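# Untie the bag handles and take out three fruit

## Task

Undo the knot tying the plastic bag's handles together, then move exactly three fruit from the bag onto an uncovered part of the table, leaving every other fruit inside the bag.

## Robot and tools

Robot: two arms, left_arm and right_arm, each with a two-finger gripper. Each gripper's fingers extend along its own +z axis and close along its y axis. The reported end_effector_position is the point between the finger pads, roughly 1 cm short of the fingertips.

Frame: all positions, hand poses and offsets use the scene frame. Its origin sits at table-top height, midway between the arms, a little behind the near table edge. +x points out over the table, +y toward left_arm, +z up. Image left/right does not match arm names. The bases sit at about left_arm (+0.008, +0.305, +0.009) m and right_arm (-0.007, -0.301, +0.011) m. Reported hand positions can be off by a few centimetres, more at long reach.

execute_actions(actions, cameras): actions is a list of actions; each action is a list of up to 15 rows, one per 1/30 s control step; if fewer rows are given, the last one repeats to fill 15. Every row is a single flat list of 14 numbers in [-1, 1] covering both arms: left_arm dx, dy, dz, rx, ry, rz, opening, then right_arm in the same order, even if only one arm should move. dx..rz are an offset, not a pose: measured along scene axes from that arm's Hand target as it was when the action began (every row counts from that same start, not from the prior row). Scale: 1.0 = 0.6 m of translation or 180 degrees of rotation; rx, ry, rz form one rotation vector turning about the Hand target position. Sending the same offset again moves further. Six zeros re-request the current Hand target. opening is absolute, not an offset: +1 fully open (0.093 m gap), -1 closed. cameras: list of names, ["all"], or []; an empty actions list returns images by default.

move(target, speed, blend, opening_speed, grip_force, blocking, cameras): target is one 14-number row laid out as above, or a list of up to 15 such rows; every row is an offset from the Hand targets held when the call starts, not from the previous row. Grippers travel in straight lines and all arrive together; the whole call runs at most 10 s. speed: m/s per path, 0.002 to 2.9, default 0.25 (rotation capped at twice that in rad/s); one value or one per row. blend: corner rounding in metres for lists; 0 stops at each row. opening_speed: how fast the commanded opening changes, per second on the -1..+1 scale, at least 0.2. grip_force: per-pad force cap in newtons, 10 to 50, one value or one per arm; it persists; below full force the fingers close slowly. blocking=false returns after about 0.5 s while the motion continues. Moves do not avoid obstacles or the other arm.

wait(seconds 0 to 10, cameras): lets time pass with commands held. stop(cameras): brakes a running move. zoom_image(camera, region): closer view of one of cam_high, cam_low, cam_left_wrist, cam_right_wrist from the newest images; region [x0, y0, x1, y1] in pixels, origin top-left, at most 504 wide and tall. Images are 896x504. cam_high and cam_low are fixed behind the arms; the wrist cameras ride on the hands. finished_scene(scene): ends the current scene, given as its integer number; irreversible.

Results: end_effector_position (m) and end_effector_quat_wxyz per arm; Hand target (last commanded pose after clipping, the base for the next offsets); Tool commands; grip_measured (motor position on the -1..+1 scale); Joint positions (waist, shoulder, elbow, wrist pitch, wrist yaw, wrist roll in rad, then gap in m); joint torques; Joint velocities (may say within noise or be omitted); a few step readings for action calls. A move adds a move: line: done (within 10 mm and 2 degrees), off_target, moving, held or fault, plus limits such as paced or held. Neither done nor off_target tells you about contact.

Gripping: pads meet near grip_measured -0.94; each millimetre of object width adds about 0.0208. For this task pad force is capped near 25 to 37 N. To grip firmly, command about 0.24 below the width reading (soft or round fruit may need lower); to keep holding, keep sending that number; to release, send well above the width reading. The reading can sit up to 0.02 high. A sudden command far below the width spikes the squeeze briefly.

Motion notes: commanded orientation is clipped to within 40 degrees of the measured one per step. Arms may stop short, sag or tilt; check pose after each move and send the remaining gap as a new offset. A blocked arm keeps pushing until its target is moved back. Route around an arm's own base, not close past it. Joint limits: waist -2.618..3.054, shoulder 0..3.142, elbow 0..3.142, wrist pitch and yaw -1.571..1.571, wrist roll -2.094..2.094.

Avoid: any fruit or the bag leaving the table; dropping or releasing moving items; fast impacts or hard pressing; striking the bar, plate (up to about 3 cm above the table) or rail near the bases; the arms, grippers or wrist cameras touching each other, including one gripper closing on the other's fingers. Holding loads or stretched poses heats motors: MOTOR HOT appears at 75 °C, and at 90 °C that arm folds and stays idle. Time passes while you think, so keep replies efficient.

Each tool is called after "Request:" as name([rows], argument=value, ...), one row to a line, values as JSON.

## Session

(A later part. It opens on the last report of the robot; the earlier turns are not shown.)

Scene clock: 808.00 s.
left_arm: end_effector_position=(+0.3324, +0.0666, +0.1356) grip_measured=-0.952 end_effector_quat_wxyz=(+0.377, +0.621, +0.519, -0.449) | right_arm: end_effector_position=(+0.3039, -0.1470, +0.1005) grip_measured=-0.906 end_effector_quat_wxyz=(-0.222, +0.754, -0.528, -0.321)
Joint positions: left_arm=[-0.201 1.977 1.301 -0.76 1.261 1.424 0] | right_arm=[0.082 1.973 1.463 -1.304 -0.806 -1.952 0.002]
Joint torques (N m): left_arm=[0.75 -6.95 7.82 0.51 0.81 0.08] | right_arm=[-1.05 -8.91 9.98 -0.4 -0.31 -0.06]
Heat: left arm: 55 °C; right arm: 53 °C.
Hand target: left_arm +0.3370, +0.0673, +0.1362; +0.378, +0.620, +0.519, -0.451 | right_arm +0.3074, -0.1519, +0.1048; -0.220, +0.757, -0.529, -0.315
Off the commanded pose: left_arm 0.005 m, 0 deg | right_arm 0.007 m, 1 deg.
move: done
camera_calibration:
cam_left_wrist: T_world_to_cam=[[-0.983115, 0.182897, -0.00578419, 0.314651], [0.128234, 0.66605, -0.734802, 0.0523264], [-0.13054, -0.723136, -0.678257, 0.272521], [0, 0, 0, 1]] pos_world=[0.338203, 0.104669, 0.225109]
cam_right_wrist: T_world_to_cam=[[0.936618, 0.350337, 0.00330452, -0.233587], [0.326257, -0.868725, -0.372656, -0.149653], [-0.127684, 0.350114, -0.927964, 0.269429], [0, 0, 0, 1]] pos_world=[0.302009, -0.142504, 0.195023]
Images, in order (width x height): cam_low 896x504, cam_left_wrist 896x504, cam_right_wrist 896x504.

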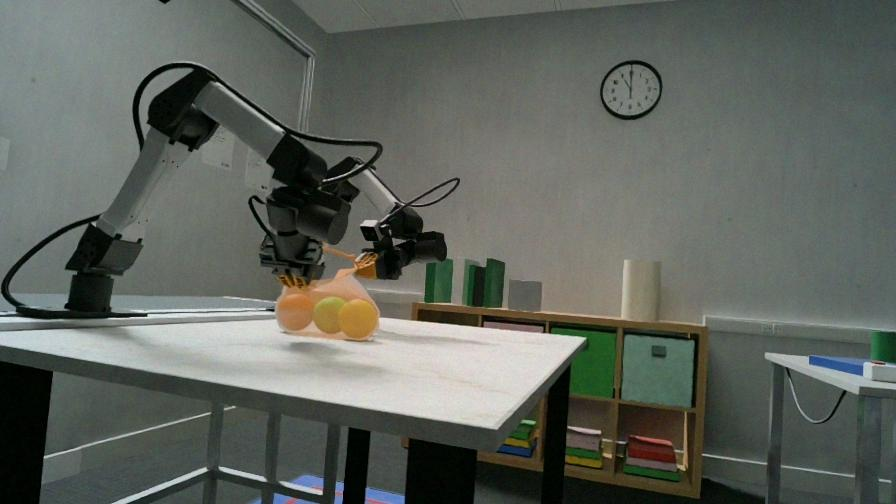

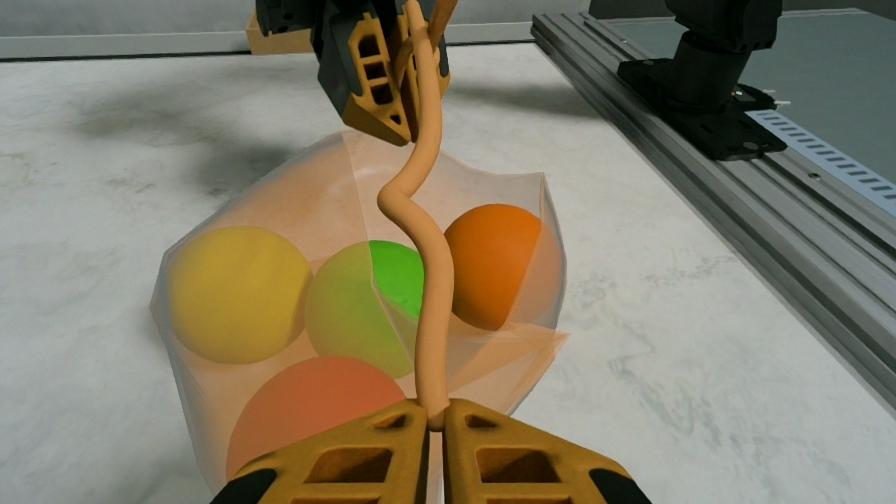

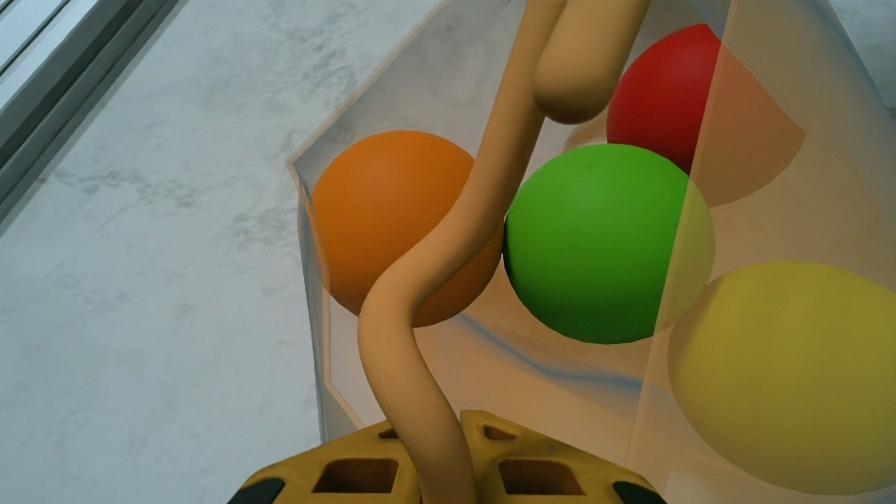

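Request:
move(target=[0,0.01,0,0,0,0.444,-1,0,-0.01,0,0,0,-0.4444,-1], speed=0.25, cameras=["cam_left_wrist","cam_right_wrist","cam_low","cam_high"])

Request:
zoom_image(camera="cam_high", region=[360, 110, 600, 270])

Request:
zoom_image(camera="cam_low", region=[220, 200, 440, 340])

Scene clock: 853.23 s.
left_arm: end_effector_position=(+0.3321, +0.0738, +0.1340) grip_measured=-0.953 end_effector_quat_wxyz=(+0.579, +0.152, +0.793, -0.111) | right_arm: end_effector_position=(+0.3080, -0.1563, +0.1023) grip_measured=-0.906 end_effector_quat_wxyz=(+0.360, -0.244, +0.894, +0.106)
Joint positions: left_arm=[-0.749 1.477 0.464 0.676 -0.367 -0.136 0] | right_arm=[0.332 1.236 0.63 -0.163 -0.17 -0.113 0.002]
Joint torques (N m): left_arm=[0.05 -4.05 8.46 2.27 -0.34 -0.13] | right_arm=[0.34 -6.05 7.57 2.24 0.17 0.11]
Heat: left arm: 53 °C; right arm: 55 °C.
Hand target: left_arm +0.3370, +0.0733, +0.1361; +0.580, +0.142, +0.796, -0.103 | right_arm +0.3075, -0.1579, +0.1048; +0.371, -0.240, +0.892, +0.100
Off the commanded pose: left_arm 0.005 m, 1 deg | right_arm 0.003 m, 1 deg.
move: done
camera_calibration:
cam_left_wrist: T_world_to_cam=[[-0.37597, -0.926625, -0.00370267, 0.192974], [-0.622079, 0.25536, -0.740141, 0.326596], [0.686778, -0.275967, -0.672442, -0.0286272], [0, 0, 0, 1]] pos_world=[0.295381, 0.0875146, 0.223191]
cam_right_wrist: T_world_to_cam=[[0.519154, -0.854658, -0.00626022, -0.29299], [-0.803975, -0.485855, -0.342884, 0.246542], [0.290007, 0.183042, -0.939357, 0.1213], [0, 0, 0, 1]] pos_world=[0.315142, -0.152826, 0.196645]

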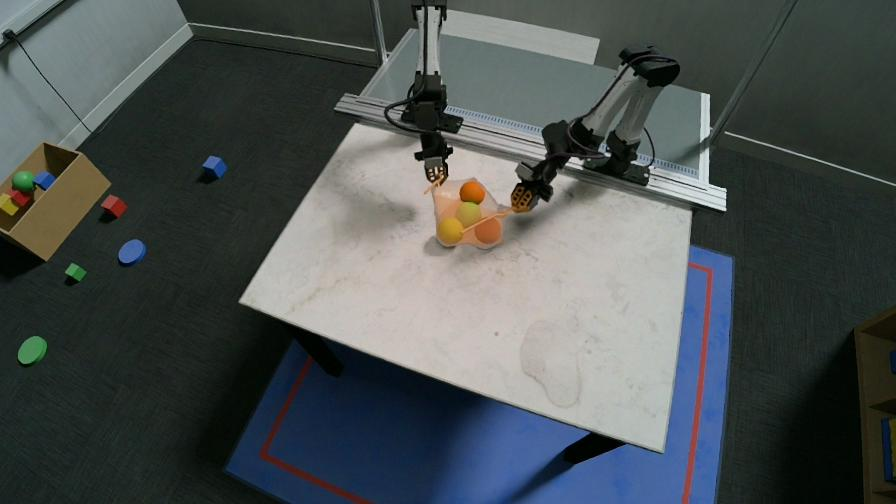

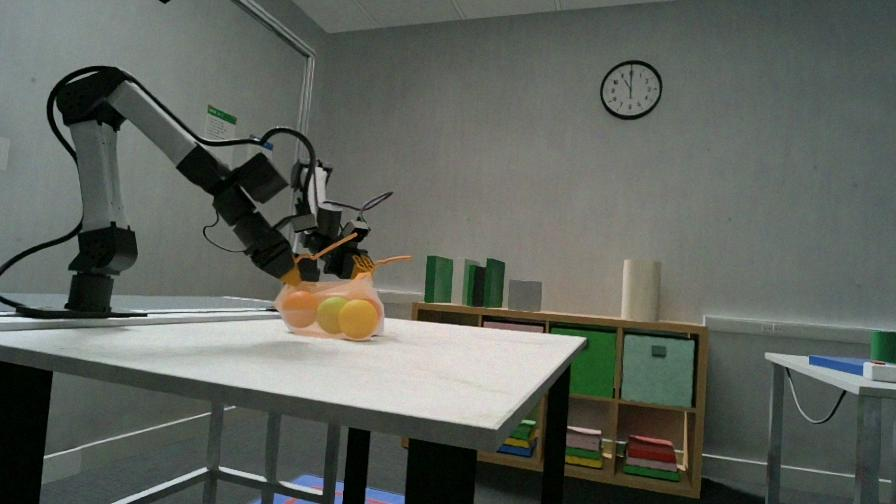

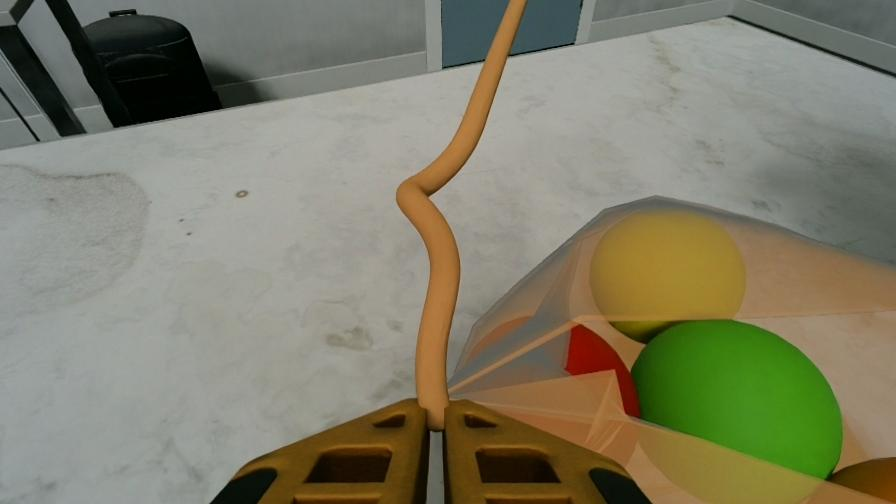

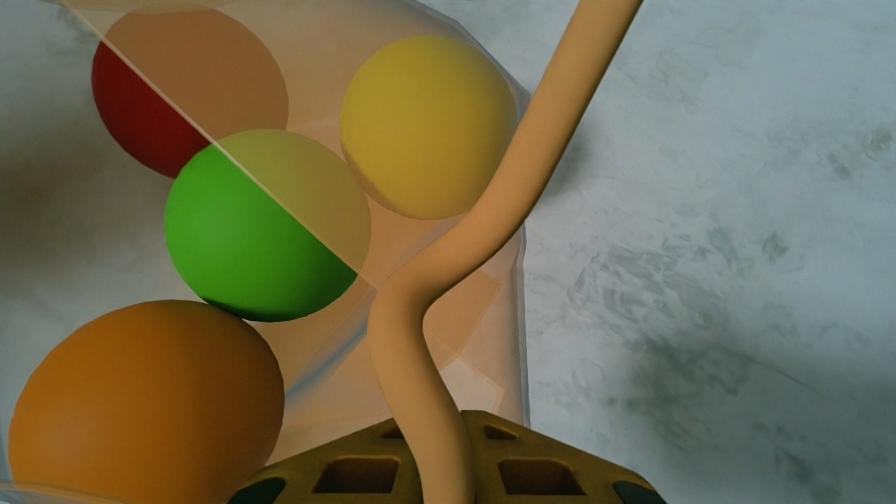

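Scaled by 2.100 from the camera's 896x504 image, which has a finer 1280x720 frame.

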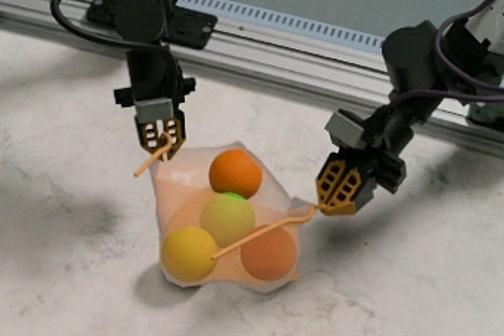

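Scaled by 2.291 from the camera's 896x504 image, which has a finer 1280x720 frame.

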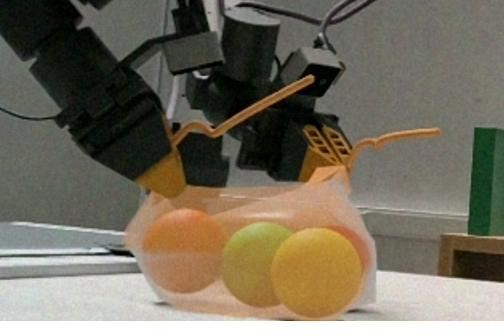

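Request:
move(target=[0.067,0.01,-0.02,0,0,0,-1,0.075,-0.01,0,0,0,0,-1], speed=0.08, cameras=["cam_left_wrist","cam_right_wrist","cam_low","cam_high"])

Request:
zoom_image(camera="cam_high", region=[360, 110, 600, 270])

Request:
zoom_image(camera="cam_low", region=[220, 200, 440, 340])

Scene clock: 888.60 s.
left_arm: end_effector_position=(+0.3697, +0.0805, +0.1193) grip_measured=-0.953 end_effector_quat_wxyz=(+0.573, +0.144, +0.800, -0.104) | right_arm: end_effector_position=(+0.3398, -0.1641, +0.0935) grip_measured=-0.906 end_effector_quat_wxyz=(+0.353, -0.239, +0.899, +0.102)
Joint positions: left_arm=[-0.644 1.624 0.542 0.735 -0.285 -0.114 0] | right_arm=[0.268 1.383 0.714 -0.126 -0.204 -0.151 0.002]
Joint torques (N m): left_arm=[0.99 -4.7 8.02 2.55 -0.1 0.04] | right_arm=[-1.07 -4.22 12.07 2.19 -0.11 -0.13]
Heat: left arm: 47 °C; right arm: 55 °C.
Hand target: left_arm +0.3771, +0.0793, +0.1240; +0.580, +0.142, +0.796, -0.103 | right_arm +0.3525, -0.1639, +0.1048; +0.371, -0.239, +0.892, +0.100
Off the commanded pose: left_arm 0.009 m, 1 deg | right_arm 0.017 m, 2 deg.
move: off_target (right_arm)
camera_calibration:
cam_left_wrist: T_world_to_cam=[[-0.357366, -0.933962, -0.00198204, 0.206743], [-0.640405, 0.246584, -0.727377, 0.343415], [0.679832, -0.258671, -0.686235, -0.0597037], [0, 0, 0, 1]] pos_world=[0.334396, 0.0929661, 0.209231]
cam_right_wrist: T_world_to_cam=[[0.507891, -0.861388, -0.00760971, -0.31334], [-0.815702, -0.478076, -0.32569, 0.268945], [0.276908, 0.171622, -0.945446, 0.108362], [0, 0, 0, 1]] pos_world=[0.348515, -0.159928, 0.187658]

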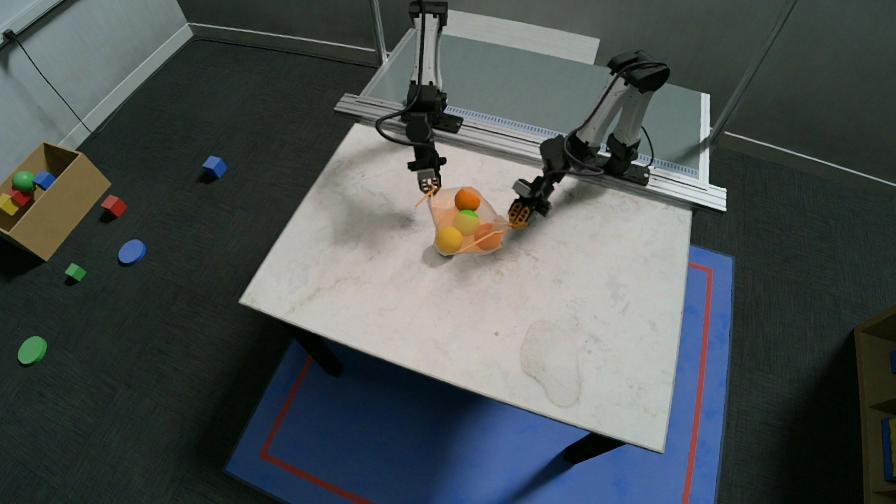

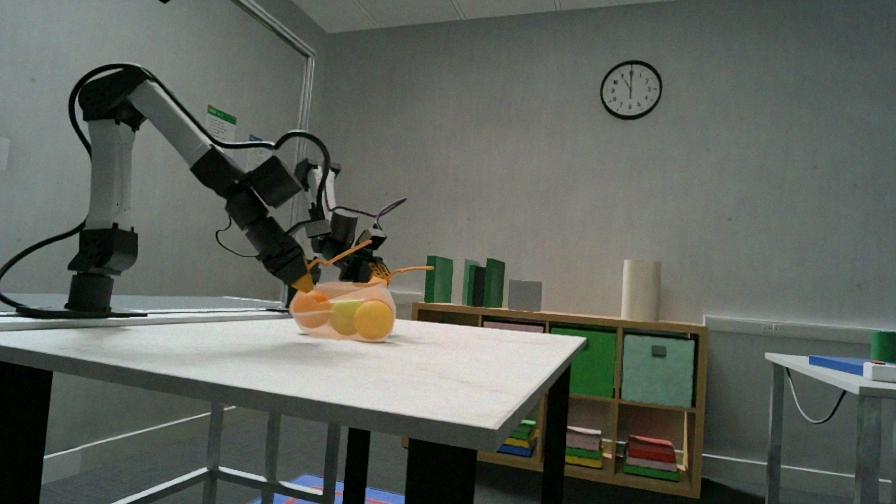

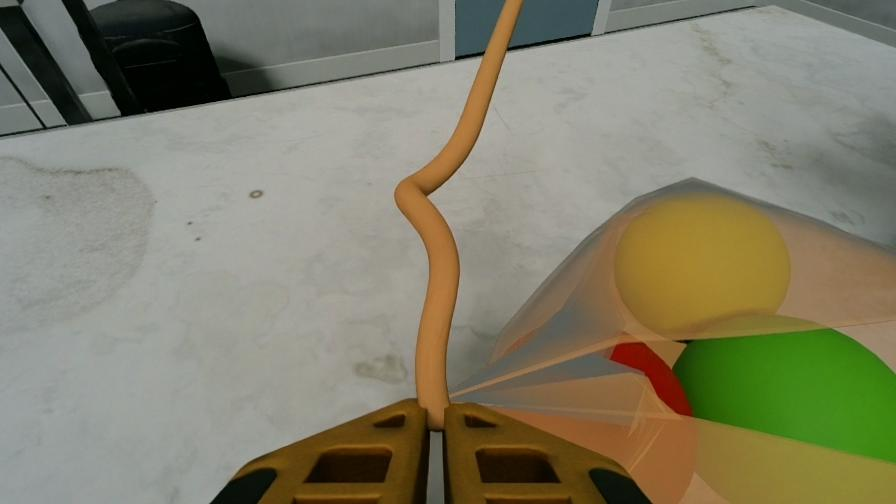

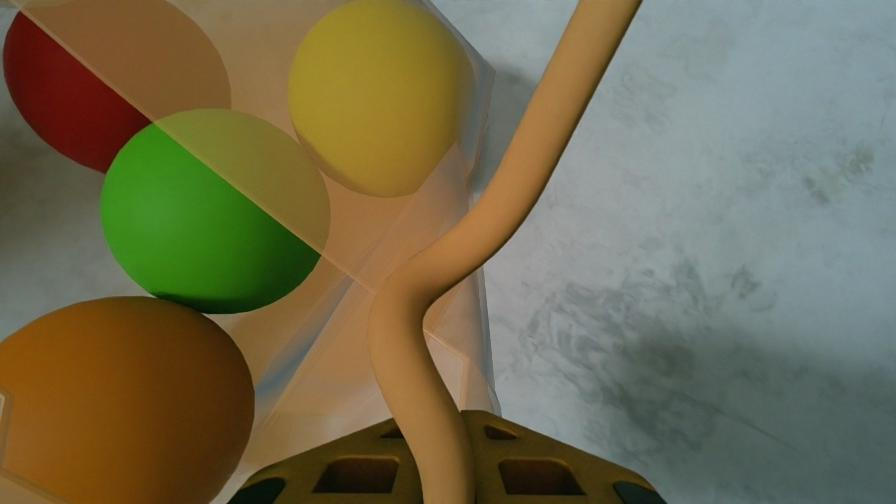

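Scaled by 2.100 from the camera's 896x504 image, which has a finer 1280x720 frame.

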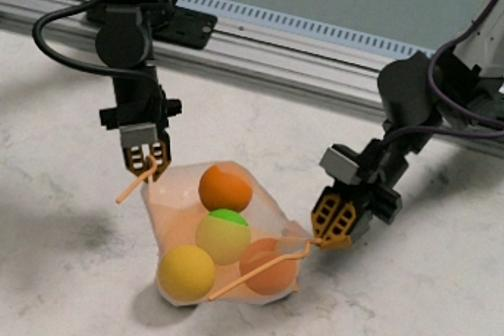

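Scaled by 2.291 from the camera's 896x504 image, which has a finer 1280x720 frame.

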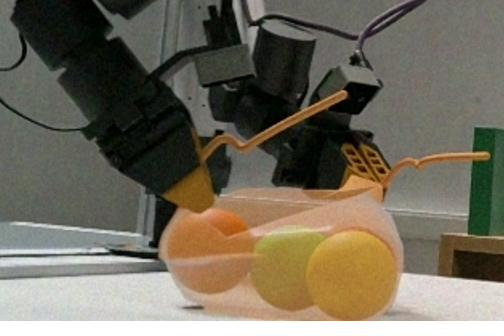

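Request:
move(target=[-0.01,0.0,-0.085,0,0,0,-1,-0.02,0.0,-0.08,0,0,0,-1], speed=0.08, cameras=["cam_left_wrist","cam_right_wrist","cam_low","cam_high"])

Request:
zoom_image(camera="cam_high", region=[360, 110, 600, 270])

Request:
zoom_image(camera="cam_low", region=[220, 200, 440, 340])

Scene clock: 907.60 s.
left_arm: end_effector_position=(+0.3736, +0.0756, +0.0818) grip_measured=-0.953 end_effector_quat_wxyz=(+0.586, +0.142, +0.790, -0.113) | right_arm: end_effector_position=(+0.3430, -0.1629, +0.0634) grip_measured=-0.906 end_effector_quat_wxyz=(+0.374, -0.242, +0.889, +0.103)
Joint positions: left_arm=[-0.648 1.84 0.502 1.028 -0.284 -0.114 0] | right_arm=[0.272 1.462 0.604 0.11 -0.204 -0.151 0.002]
Joint torques (N m): left_arm=[0.1 -5.2 4.12 2.53 -0.21 0.01] | right_arm=[0.13 -4.52 6.84 2.28 0.03 0.02]
Heat: left arm: 47 °C; right arm: 59 °C.
Hand target: left_arm +0.3711, +0.0793, +0.0730; +0.580, +0.142, +0.796, -0.103 | right_arm +0.3405, -0.1639, +0.0568; +0.371, -0.240, +0.892, +0.100
Off the commanded pose: left_arm 0.010 m, 1 deg | right_arm 0.007 m, 1 deg.
move: done
camera_calibration:
cam_left_wrist: T_world_to_cam=[[-0.362219, -0.932054, 0.00846846, 0.204388], [-0.617883, 0.233302, -0.75086, 0.314429], [0.697867, -0.277209, -0.660407, -0.0967704], [0, 0, 0, 1]] pos_world=[0.335847, 0.0903182, 0.170454]
cam_right_wrist: T_world_to_cam=[[0.512467, -0.858695, 0.00453276, -0.316103], [-0.797418, -0.477842, -0.3685, 0.258864], [0.318596, 0.18523, -0.929617, 0.0657282], [0, 0, 0, 1]] pos_world=[0.347475, -0.159915, 0.157927]

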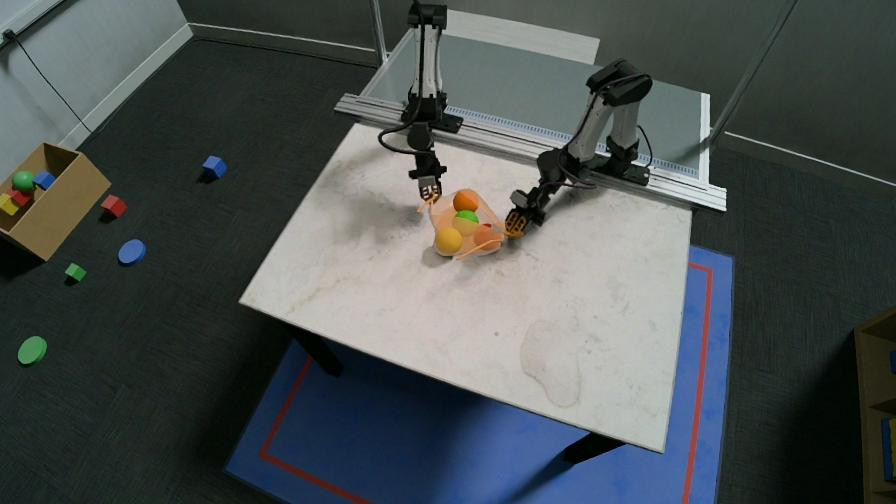

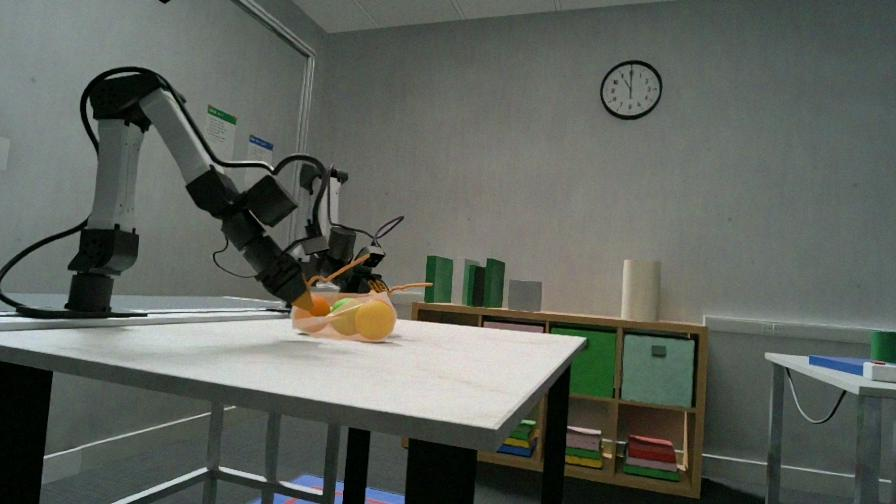

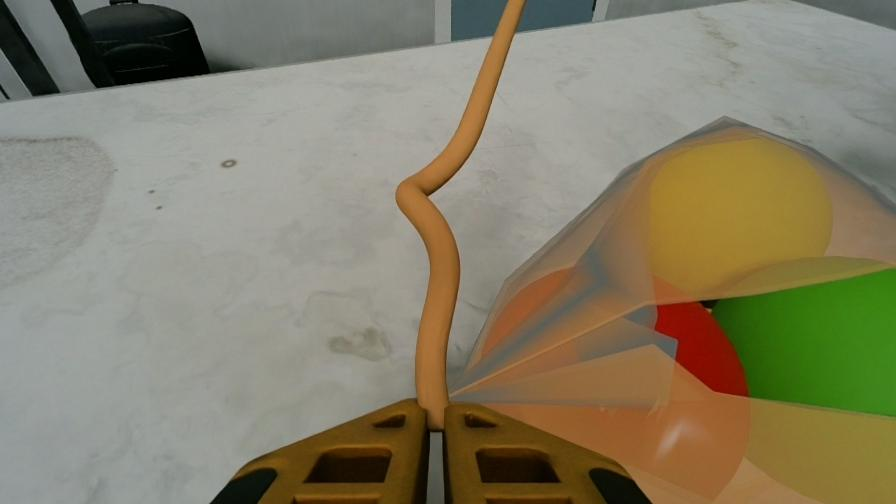

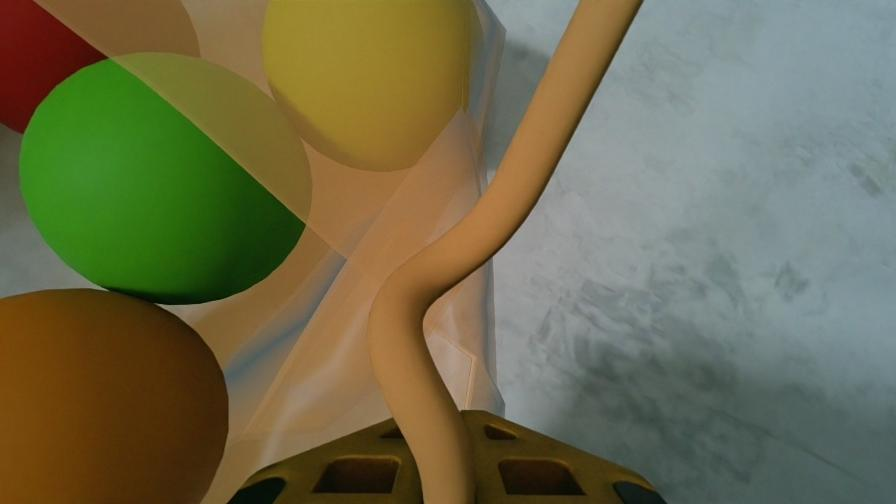

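Scaled by 2.100 from the camera's 896x504 image, which has a finer 1280x720 frame.

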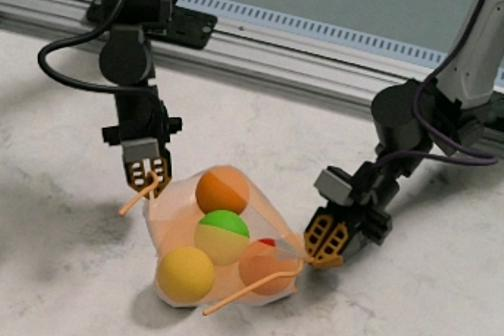

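Scaled by 2.291 from the camera's 896x504 image, which has a finer 1280x720 frame.

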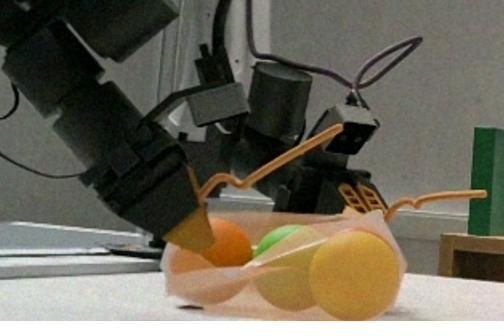

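Request:
move([
  [0,-0.01,-0.045,0,0,0,-1,0,0.01,-0.04,0,0,0,-1],
  [0,-0.01,-0.045,0,0,0,-0.3,0,0.01,-0.04,0,0,0,-0.3],
], speed=0.08, opening_speed=0.3, cameras=["cam_left_wrist","cam_right_wrist","cam_low","cam_high"])

Request:
zoom_image(camera="cam_high", region=[360, 110, 600, 270])

Request:
zoom_image(camera="cam_low", region=[220, 200, 440, 340])

Scene clock: 919.43 s.
left_arm: end_effector_position=(+0.3731, +0.0713, +0.0552) grip_measured=-0.302 end_effector_quat_wxyz=(+0.588, +0.141, +0.789, -0.109) | right_arm: end_effector_position=(+0.3452, -0.1554, +0.0423) grip_measured=-0.302 end_effector_quat_wxyz=(+0.380, -0.243, +0.886, +0.105)
Joint positions: left_arm=[-0.667 1.986 0.502 1.175 -0.309 -0.114 0.031] | right_arm=[0.298 1.549 0.566 0.25 -0.189 -0.135 0.031]
Joint torques (N m): left_arm=[0.17 -5.45 4.07 2.44 -0.13 -0.07] | right_arm=[0.08 -4.53 5.86 2.29 0.1 0.06]
Heat: left arm: 46 °C; right arm: 56 °C.
Hand target: left_arm +0.3711, +0.0732, +0.0461; +0.580, +0.142, +0.796, -0.103 | right_arm +0.3405, -0.1578, +0.0328; +0.371, -0.240, +0.892, +0.100
Off the commanded pose: left_arm 0.010 m, 1 deg | right_arm 0.011 m, 1 deg.
move: off_target (right_arm); target 2's new opening was sent with right_arm's hand 0.011 m and 2 deg from that target
camera_calibration:
cam_left_wrist: T_world_to_cam=[[-0.357656, -0.933852, 0.00165504, 0.199102], [-0.614739, 0.234105, -0.753187, 0.293935], [0.702977, -0.2704, -0.657804, -0.117681], [0, 0, 0, 1]] pos_world=[0.334631, 0.0852991, 0.143647]
cam_right_wrist: T_world_to_cam=[[0.516696, -0.856148, 0.0059863, -0.311764], [-0.791024, -0.480044, -0.379261, 0.254277], [0.327578, 0.191227, -0.92527, 0.0416253], [0, 0, 0, 1]] pos_world=[0.348591, -0.152812, 0.136819]

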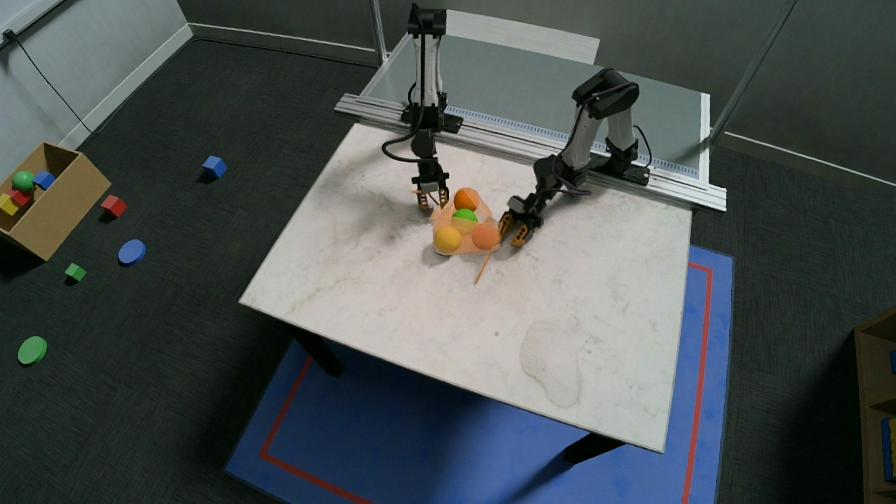

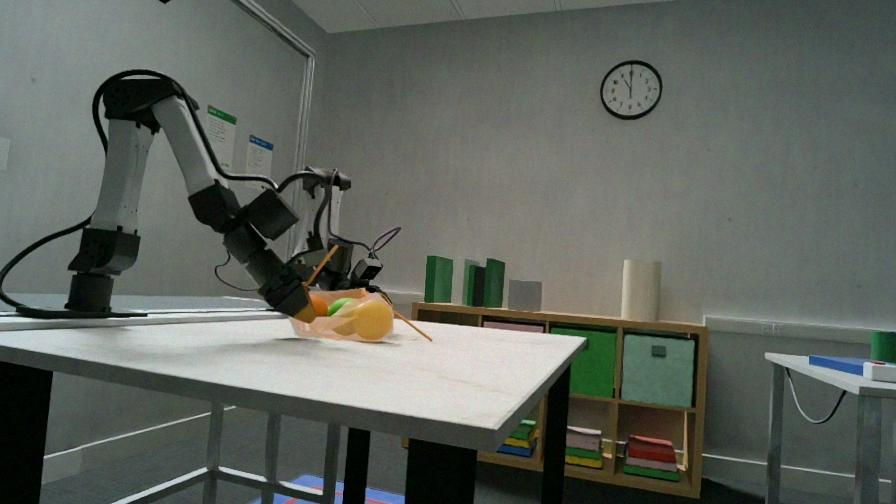

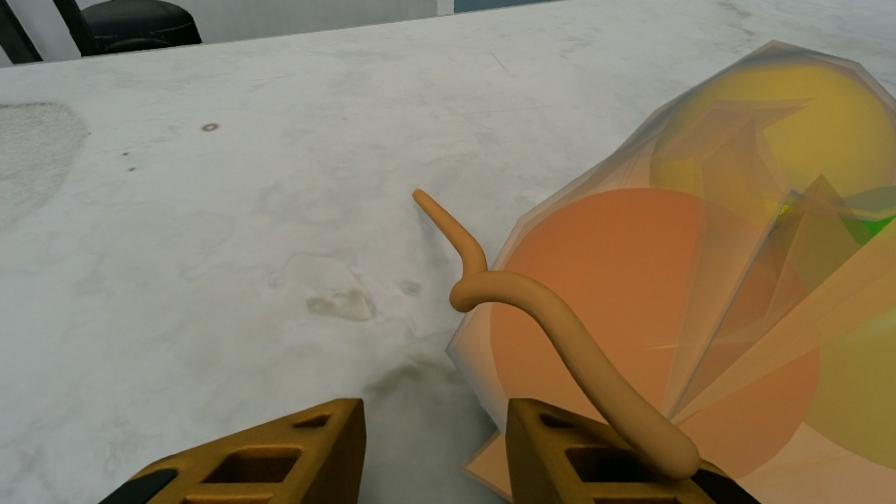

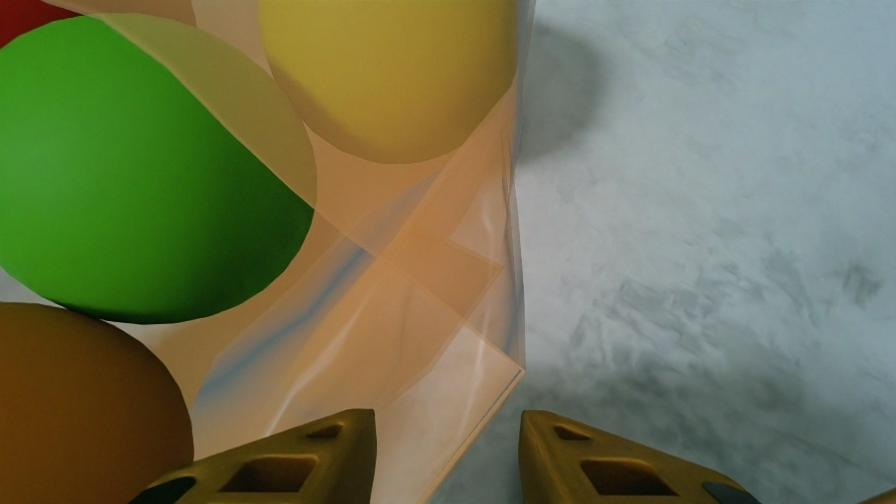

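Scaled by 2.100 from the camera's 896x504 image, which has a finer 1280x720 frame.

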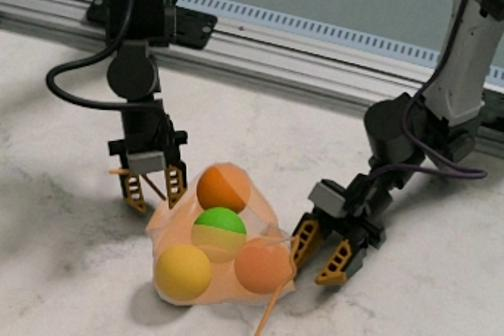

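Scaled by 2.291 from the camera's 896x504 image, which has a finer 1280x720 frame.

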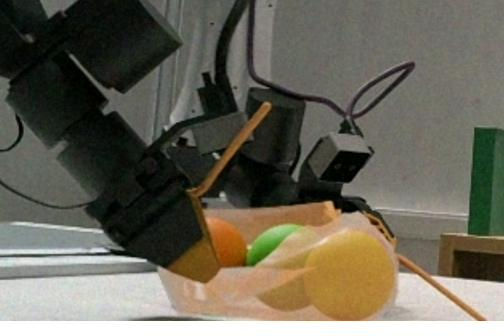

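Request:
move(target=[-0.14,0.055,0.05,0,0,0,-0.3,-0.1,-0.058,0.118,0,0,0,-0.1], speed=0.08, cameras=["cam_left_wrist","cam_right_wrist","cam_low","cam_high"])

Request:
zoom_image(camera="cam_high", region=[360, 110, 600, 270])

Request:
zoom_image(camera="cam_low", region=[220, 200, 440, 340])

Scene clock: 937.47 s.
left_arm: end_effector_position=(+0.2903, +0.1026, +0.0791) grip_measured=-0.302 end_effector_quat_wxyz=(+0.586, +0.144, +0.790, -0.108) | right_arm: end_effector_position=(+0.2835, -0.1907, +0.1024) grip_measured=-0.102 end_effector_quat_wxyz=(+0.372, -0.238, +0.892, +0.099)
Joint positions: left_arm=[-0.808 1.619 0.189 1.098 -0.44 -0.16 0.031] | right_arm=[0.219 1.064 0.516 -0.214 -0.232 -0.185 0.04]
Joint torques (N m): left_arm=[-0.1 -5.65 3.69 2.22 -0.21 -0.12] | right_arm=[-0.83 -4.34 9.14 1.86 -0.21 -0.1]
Heat: left arm: 47 °C; right arm: 54 °C.
Hand target: left_arm +0.2871, +0.1062, +0.0761; +0.580, +0.142, +0.796, -0.103 | right_arm +0.2805, -0.1927, +0.1036; +0.371, -0.239, +0.892, +0.100
Off the commanded pose: left_arm 0.006 m, 1 deg | right_arm 0.004 m, 0 deg.
move: done
camera_calibration:
cam_left_wrist: T_world_to_cam=[[-0.360757, -0.932659, -0.00105069, 0.199676], [-0.617274, 0.239609, -0.749374, 0.253614], [0.699162, -0.269693, -0.662147, -0.0339816], [0, 0, 0, 1]] pos_world=[0.252343, 0.116297, 0.167761]
cam_right_wrist: T_world_to_cam=[[0.50406, -0.863636, 0.00749017, -0.308479], [-0.804135, -0.472462, -0.360758, 0.214566], [0.315103, 0.175821, -0.932629, 0.125576], [0, 0, 0, 1]] pos_world=[0.288463, -0.187119, 0.196833]

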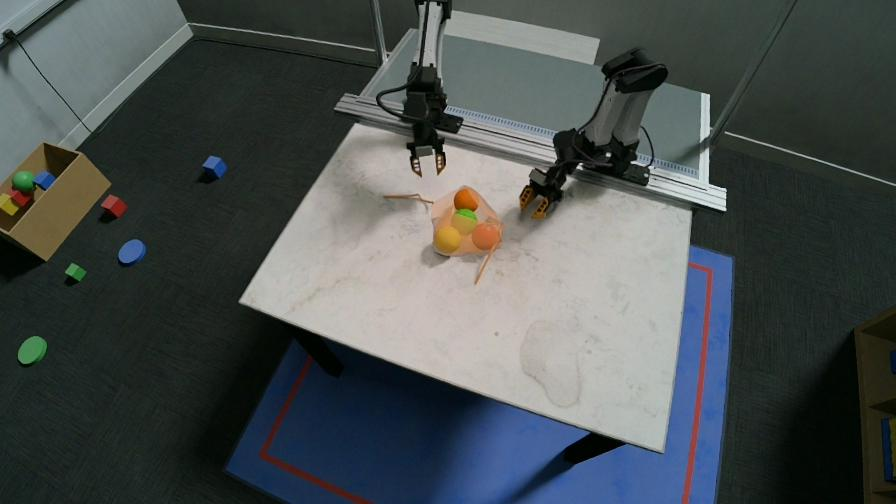

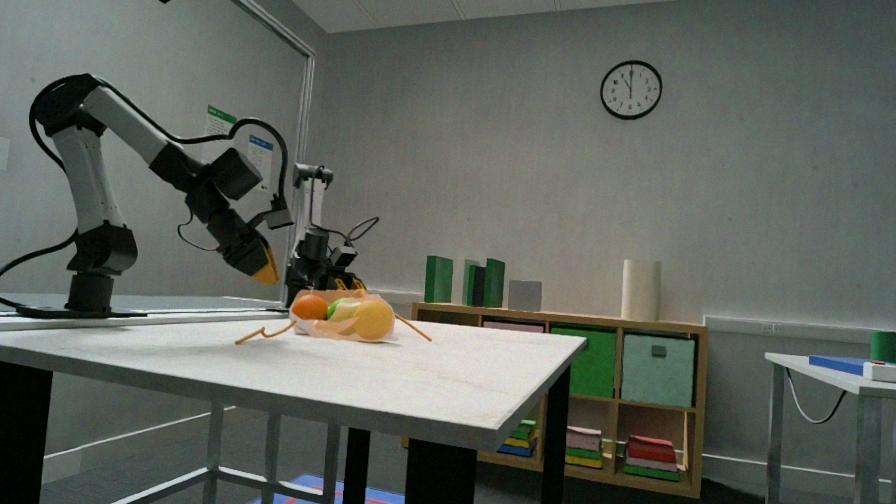

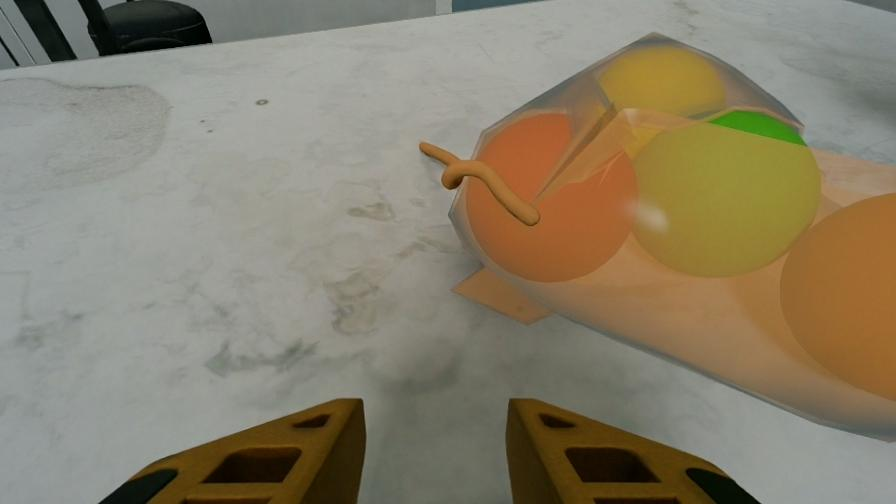

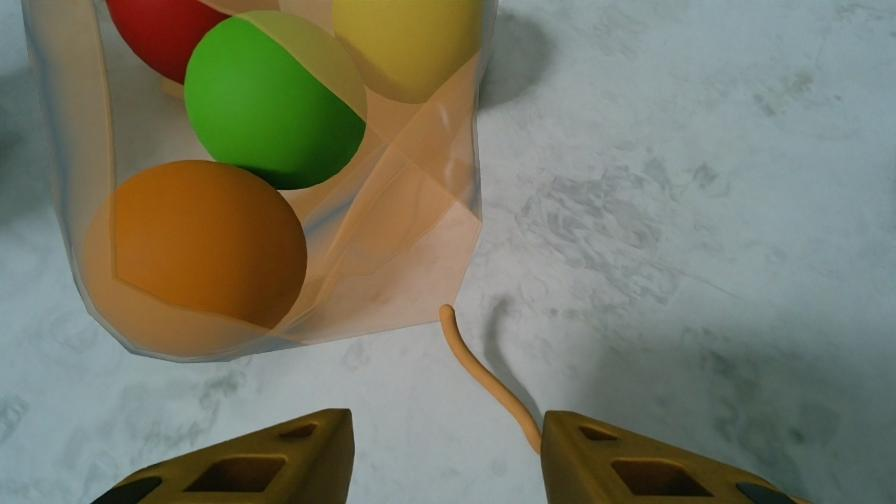

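Scaled by 2.100 from the camera's 896x504 image, which has a finer 1280x720 frame.

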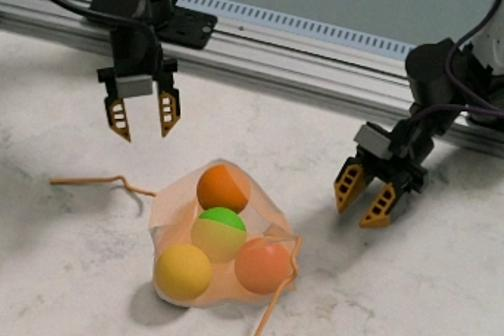

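Scaled by 2.291 from the camera's 896x504 image, which has a finer 1280x720 frame.

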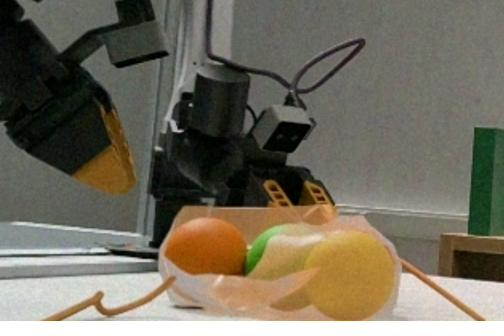

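Request:
move([
  [0,0.05,0.08,0,0,0,-0.3,0,0.0,0.12,-0.03,0.04,0.03,0.35],
  [-0.05,0.15,0.15,0,0,0,-0.3,0.0425,0.1895,0.14,-0.0717,0.0928,0.0818,0.35],
], speed=0.2, blend=[0.03,0], cameras=["cam_right_wrist"])

Request:
zoom_image(camera="cam_right_wrist", region=[150, 0, 750, 430])

Scene clock: 954.73 s.
left_arm: end_effector_position=(+0.2567, +0.1969, +0.1595) grip_measured=-0.302 end_effector_quat_wxyz=(+0.581, +0.137, +0.796, -0.103) | right_arm: end_effector_position=(+0.3026, -0.0799, +0.1811) grip_measured=+0.348 end_effector_quat_wxyz=(+0.191, -0.378, +0.902, +0.085)
Joint positions: left_arm=[-0.463 0.519 0.198 0.004 -0.127 -0.058 0.031] | right_arm=[0.546 1.551 1.417 -0.982 -0.126 -0.208 0.062]
Joint torques (N m): left_arm=[0.79 -0.2 10 2.24 0.07 0.07] | right_arm=[0.09 -5.7 12.72 1.21 0.1 0.09]
Heat: left arm: 46 °C; right arm: 54 °C.
Hand target: left_arm +0.2571, +0.1962, +0.1661; +0.580, +0.142, +0.796, -0.103 | right_arm +0.3059, -0.0789, +0.1875; +0.193, -0.374, +0.904, +0.080
Off the commanded pose: left_arm 0.007 m, 1 deg | right_arm 0.007 m, 1 deg.
move: done
camera_calibration:
cam_right_wrist: T_world_to_cam=[[0.719851, -0.694111, -0.0049335, -0.272593], [-0.694122, -0.719857, -0.000687671, 0.192444], [-0.0030741, 0.00391947, -0.999988, 0.268193], [0, 0, 0, 1]] pos_world=[0.33063, -0.0517291, 0.266977]
Images, in order (width x height): cam_right_wrist 896x504.

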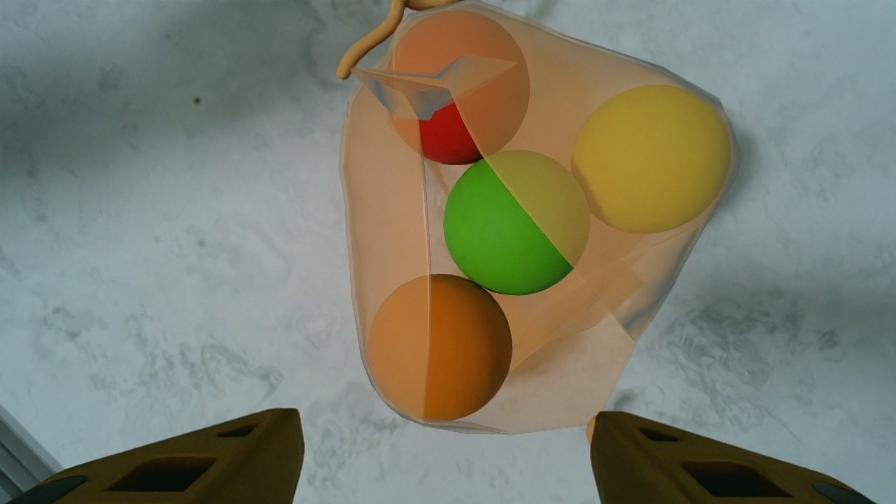

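Region (150, 0, 750, 430) is 600x430 pixels. A region can be at most 504 by 504 pixels.

Request:
move(target=[0,0,0,0,0,0,-0.3,0.0785,0.0857,-0.1125,-0.0786,0.0786,0,-1], speed=0.15, cameras=["cam_right_wrist","cam_low"])

Request:
zoom_image(camera="cam_low", region=[220, 200, 440, 340])

Scene clock: 1015.50 s.
left_arm: end_effector_position=(+0.2566, +0.1969, +0.1593) grip_measured=-0.302 end_effector_quat_wxyz=(+0.580, +0.137, +0.796, -0.103) | right_arm: end_effector_position=(+0.3520, -0.0282, +0.1176) grip_measured=-0.987 end_effector_quat_wxyz=(+0.035, -0.384, +0.922, +0.020)
Joint positions: left_arm=[-0.463 0.519 0.198 0.004 -0.127 -0.058 0.031] | right_arm=[0.621 2.154 2.049 -1.342 -0.043 -0.158 0]
Joint torques (N m): left_arm=[0.79 -0.14 10 2.26 0.07 0.06] | right_arm=[0.29 -9.87 11.47 0.49 0.16 0.12]
Heat: left arm: 47 °C; right arm: 65 °C.
Hand target: left_arm +0.2571, +0.1963, +0.1662; +0.580, +0.142, +0.796, -0.103 | right_arm +0.3530, -0.0276, +0.1199; +0.033, -0.382, +0.923, +0.014
Off the commanded pose: left_arm 0.007 m, 1 deg | right_arm 0.003 m, 1 deg.
move: done
camera_calibration:
cam_right_wrist: T_world_to_cam=[[0.716977, -0.697022, -0.0102289, -0.270897], [-0.654802, -0.678436, 0.333107, 0.211967], [-0.239122, -0.232132, -0.942834, 0.274477], [0, 0, 0, 1]] pos_world=[0.398657, 0.0186999, 0.185408]
Images, in order (width x height): cam_low 896x504, cam_right_wrist 896x504.

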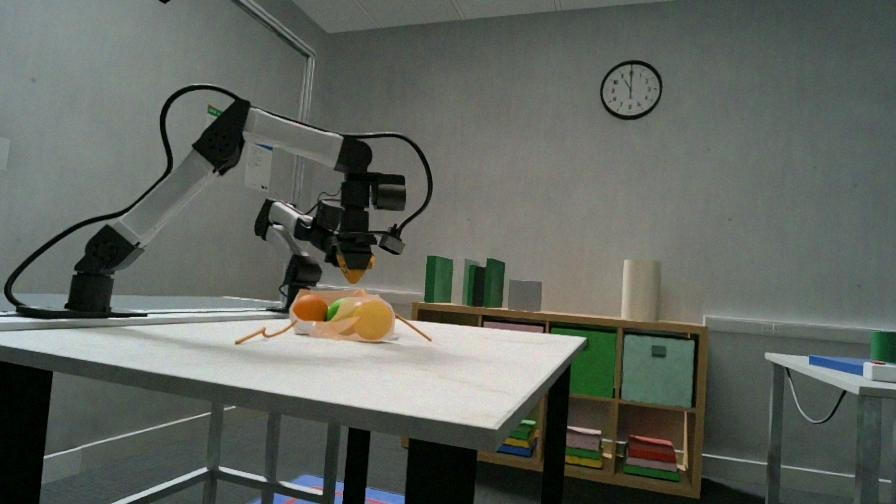

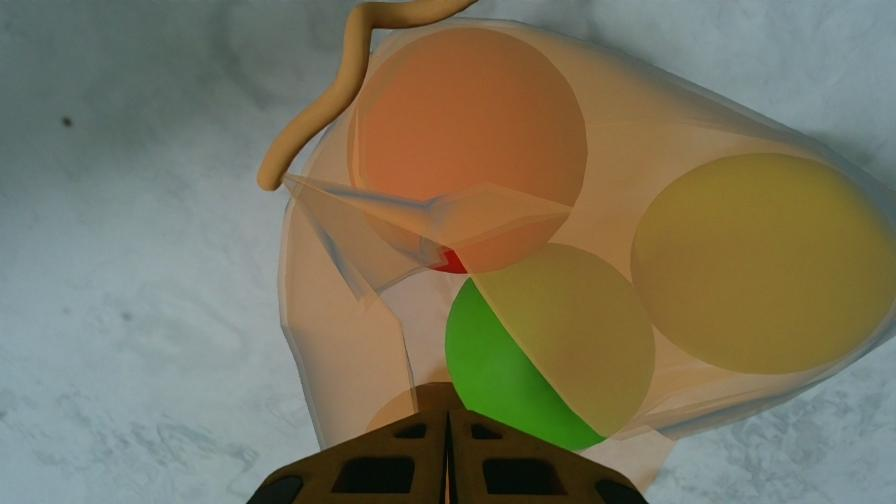

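Scaled by 2.291 from the camera's 896x504 image, which has a finer 1280x720 frame.

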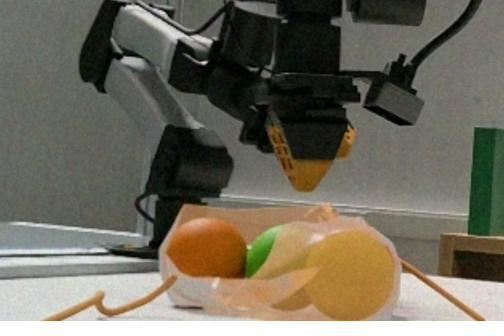

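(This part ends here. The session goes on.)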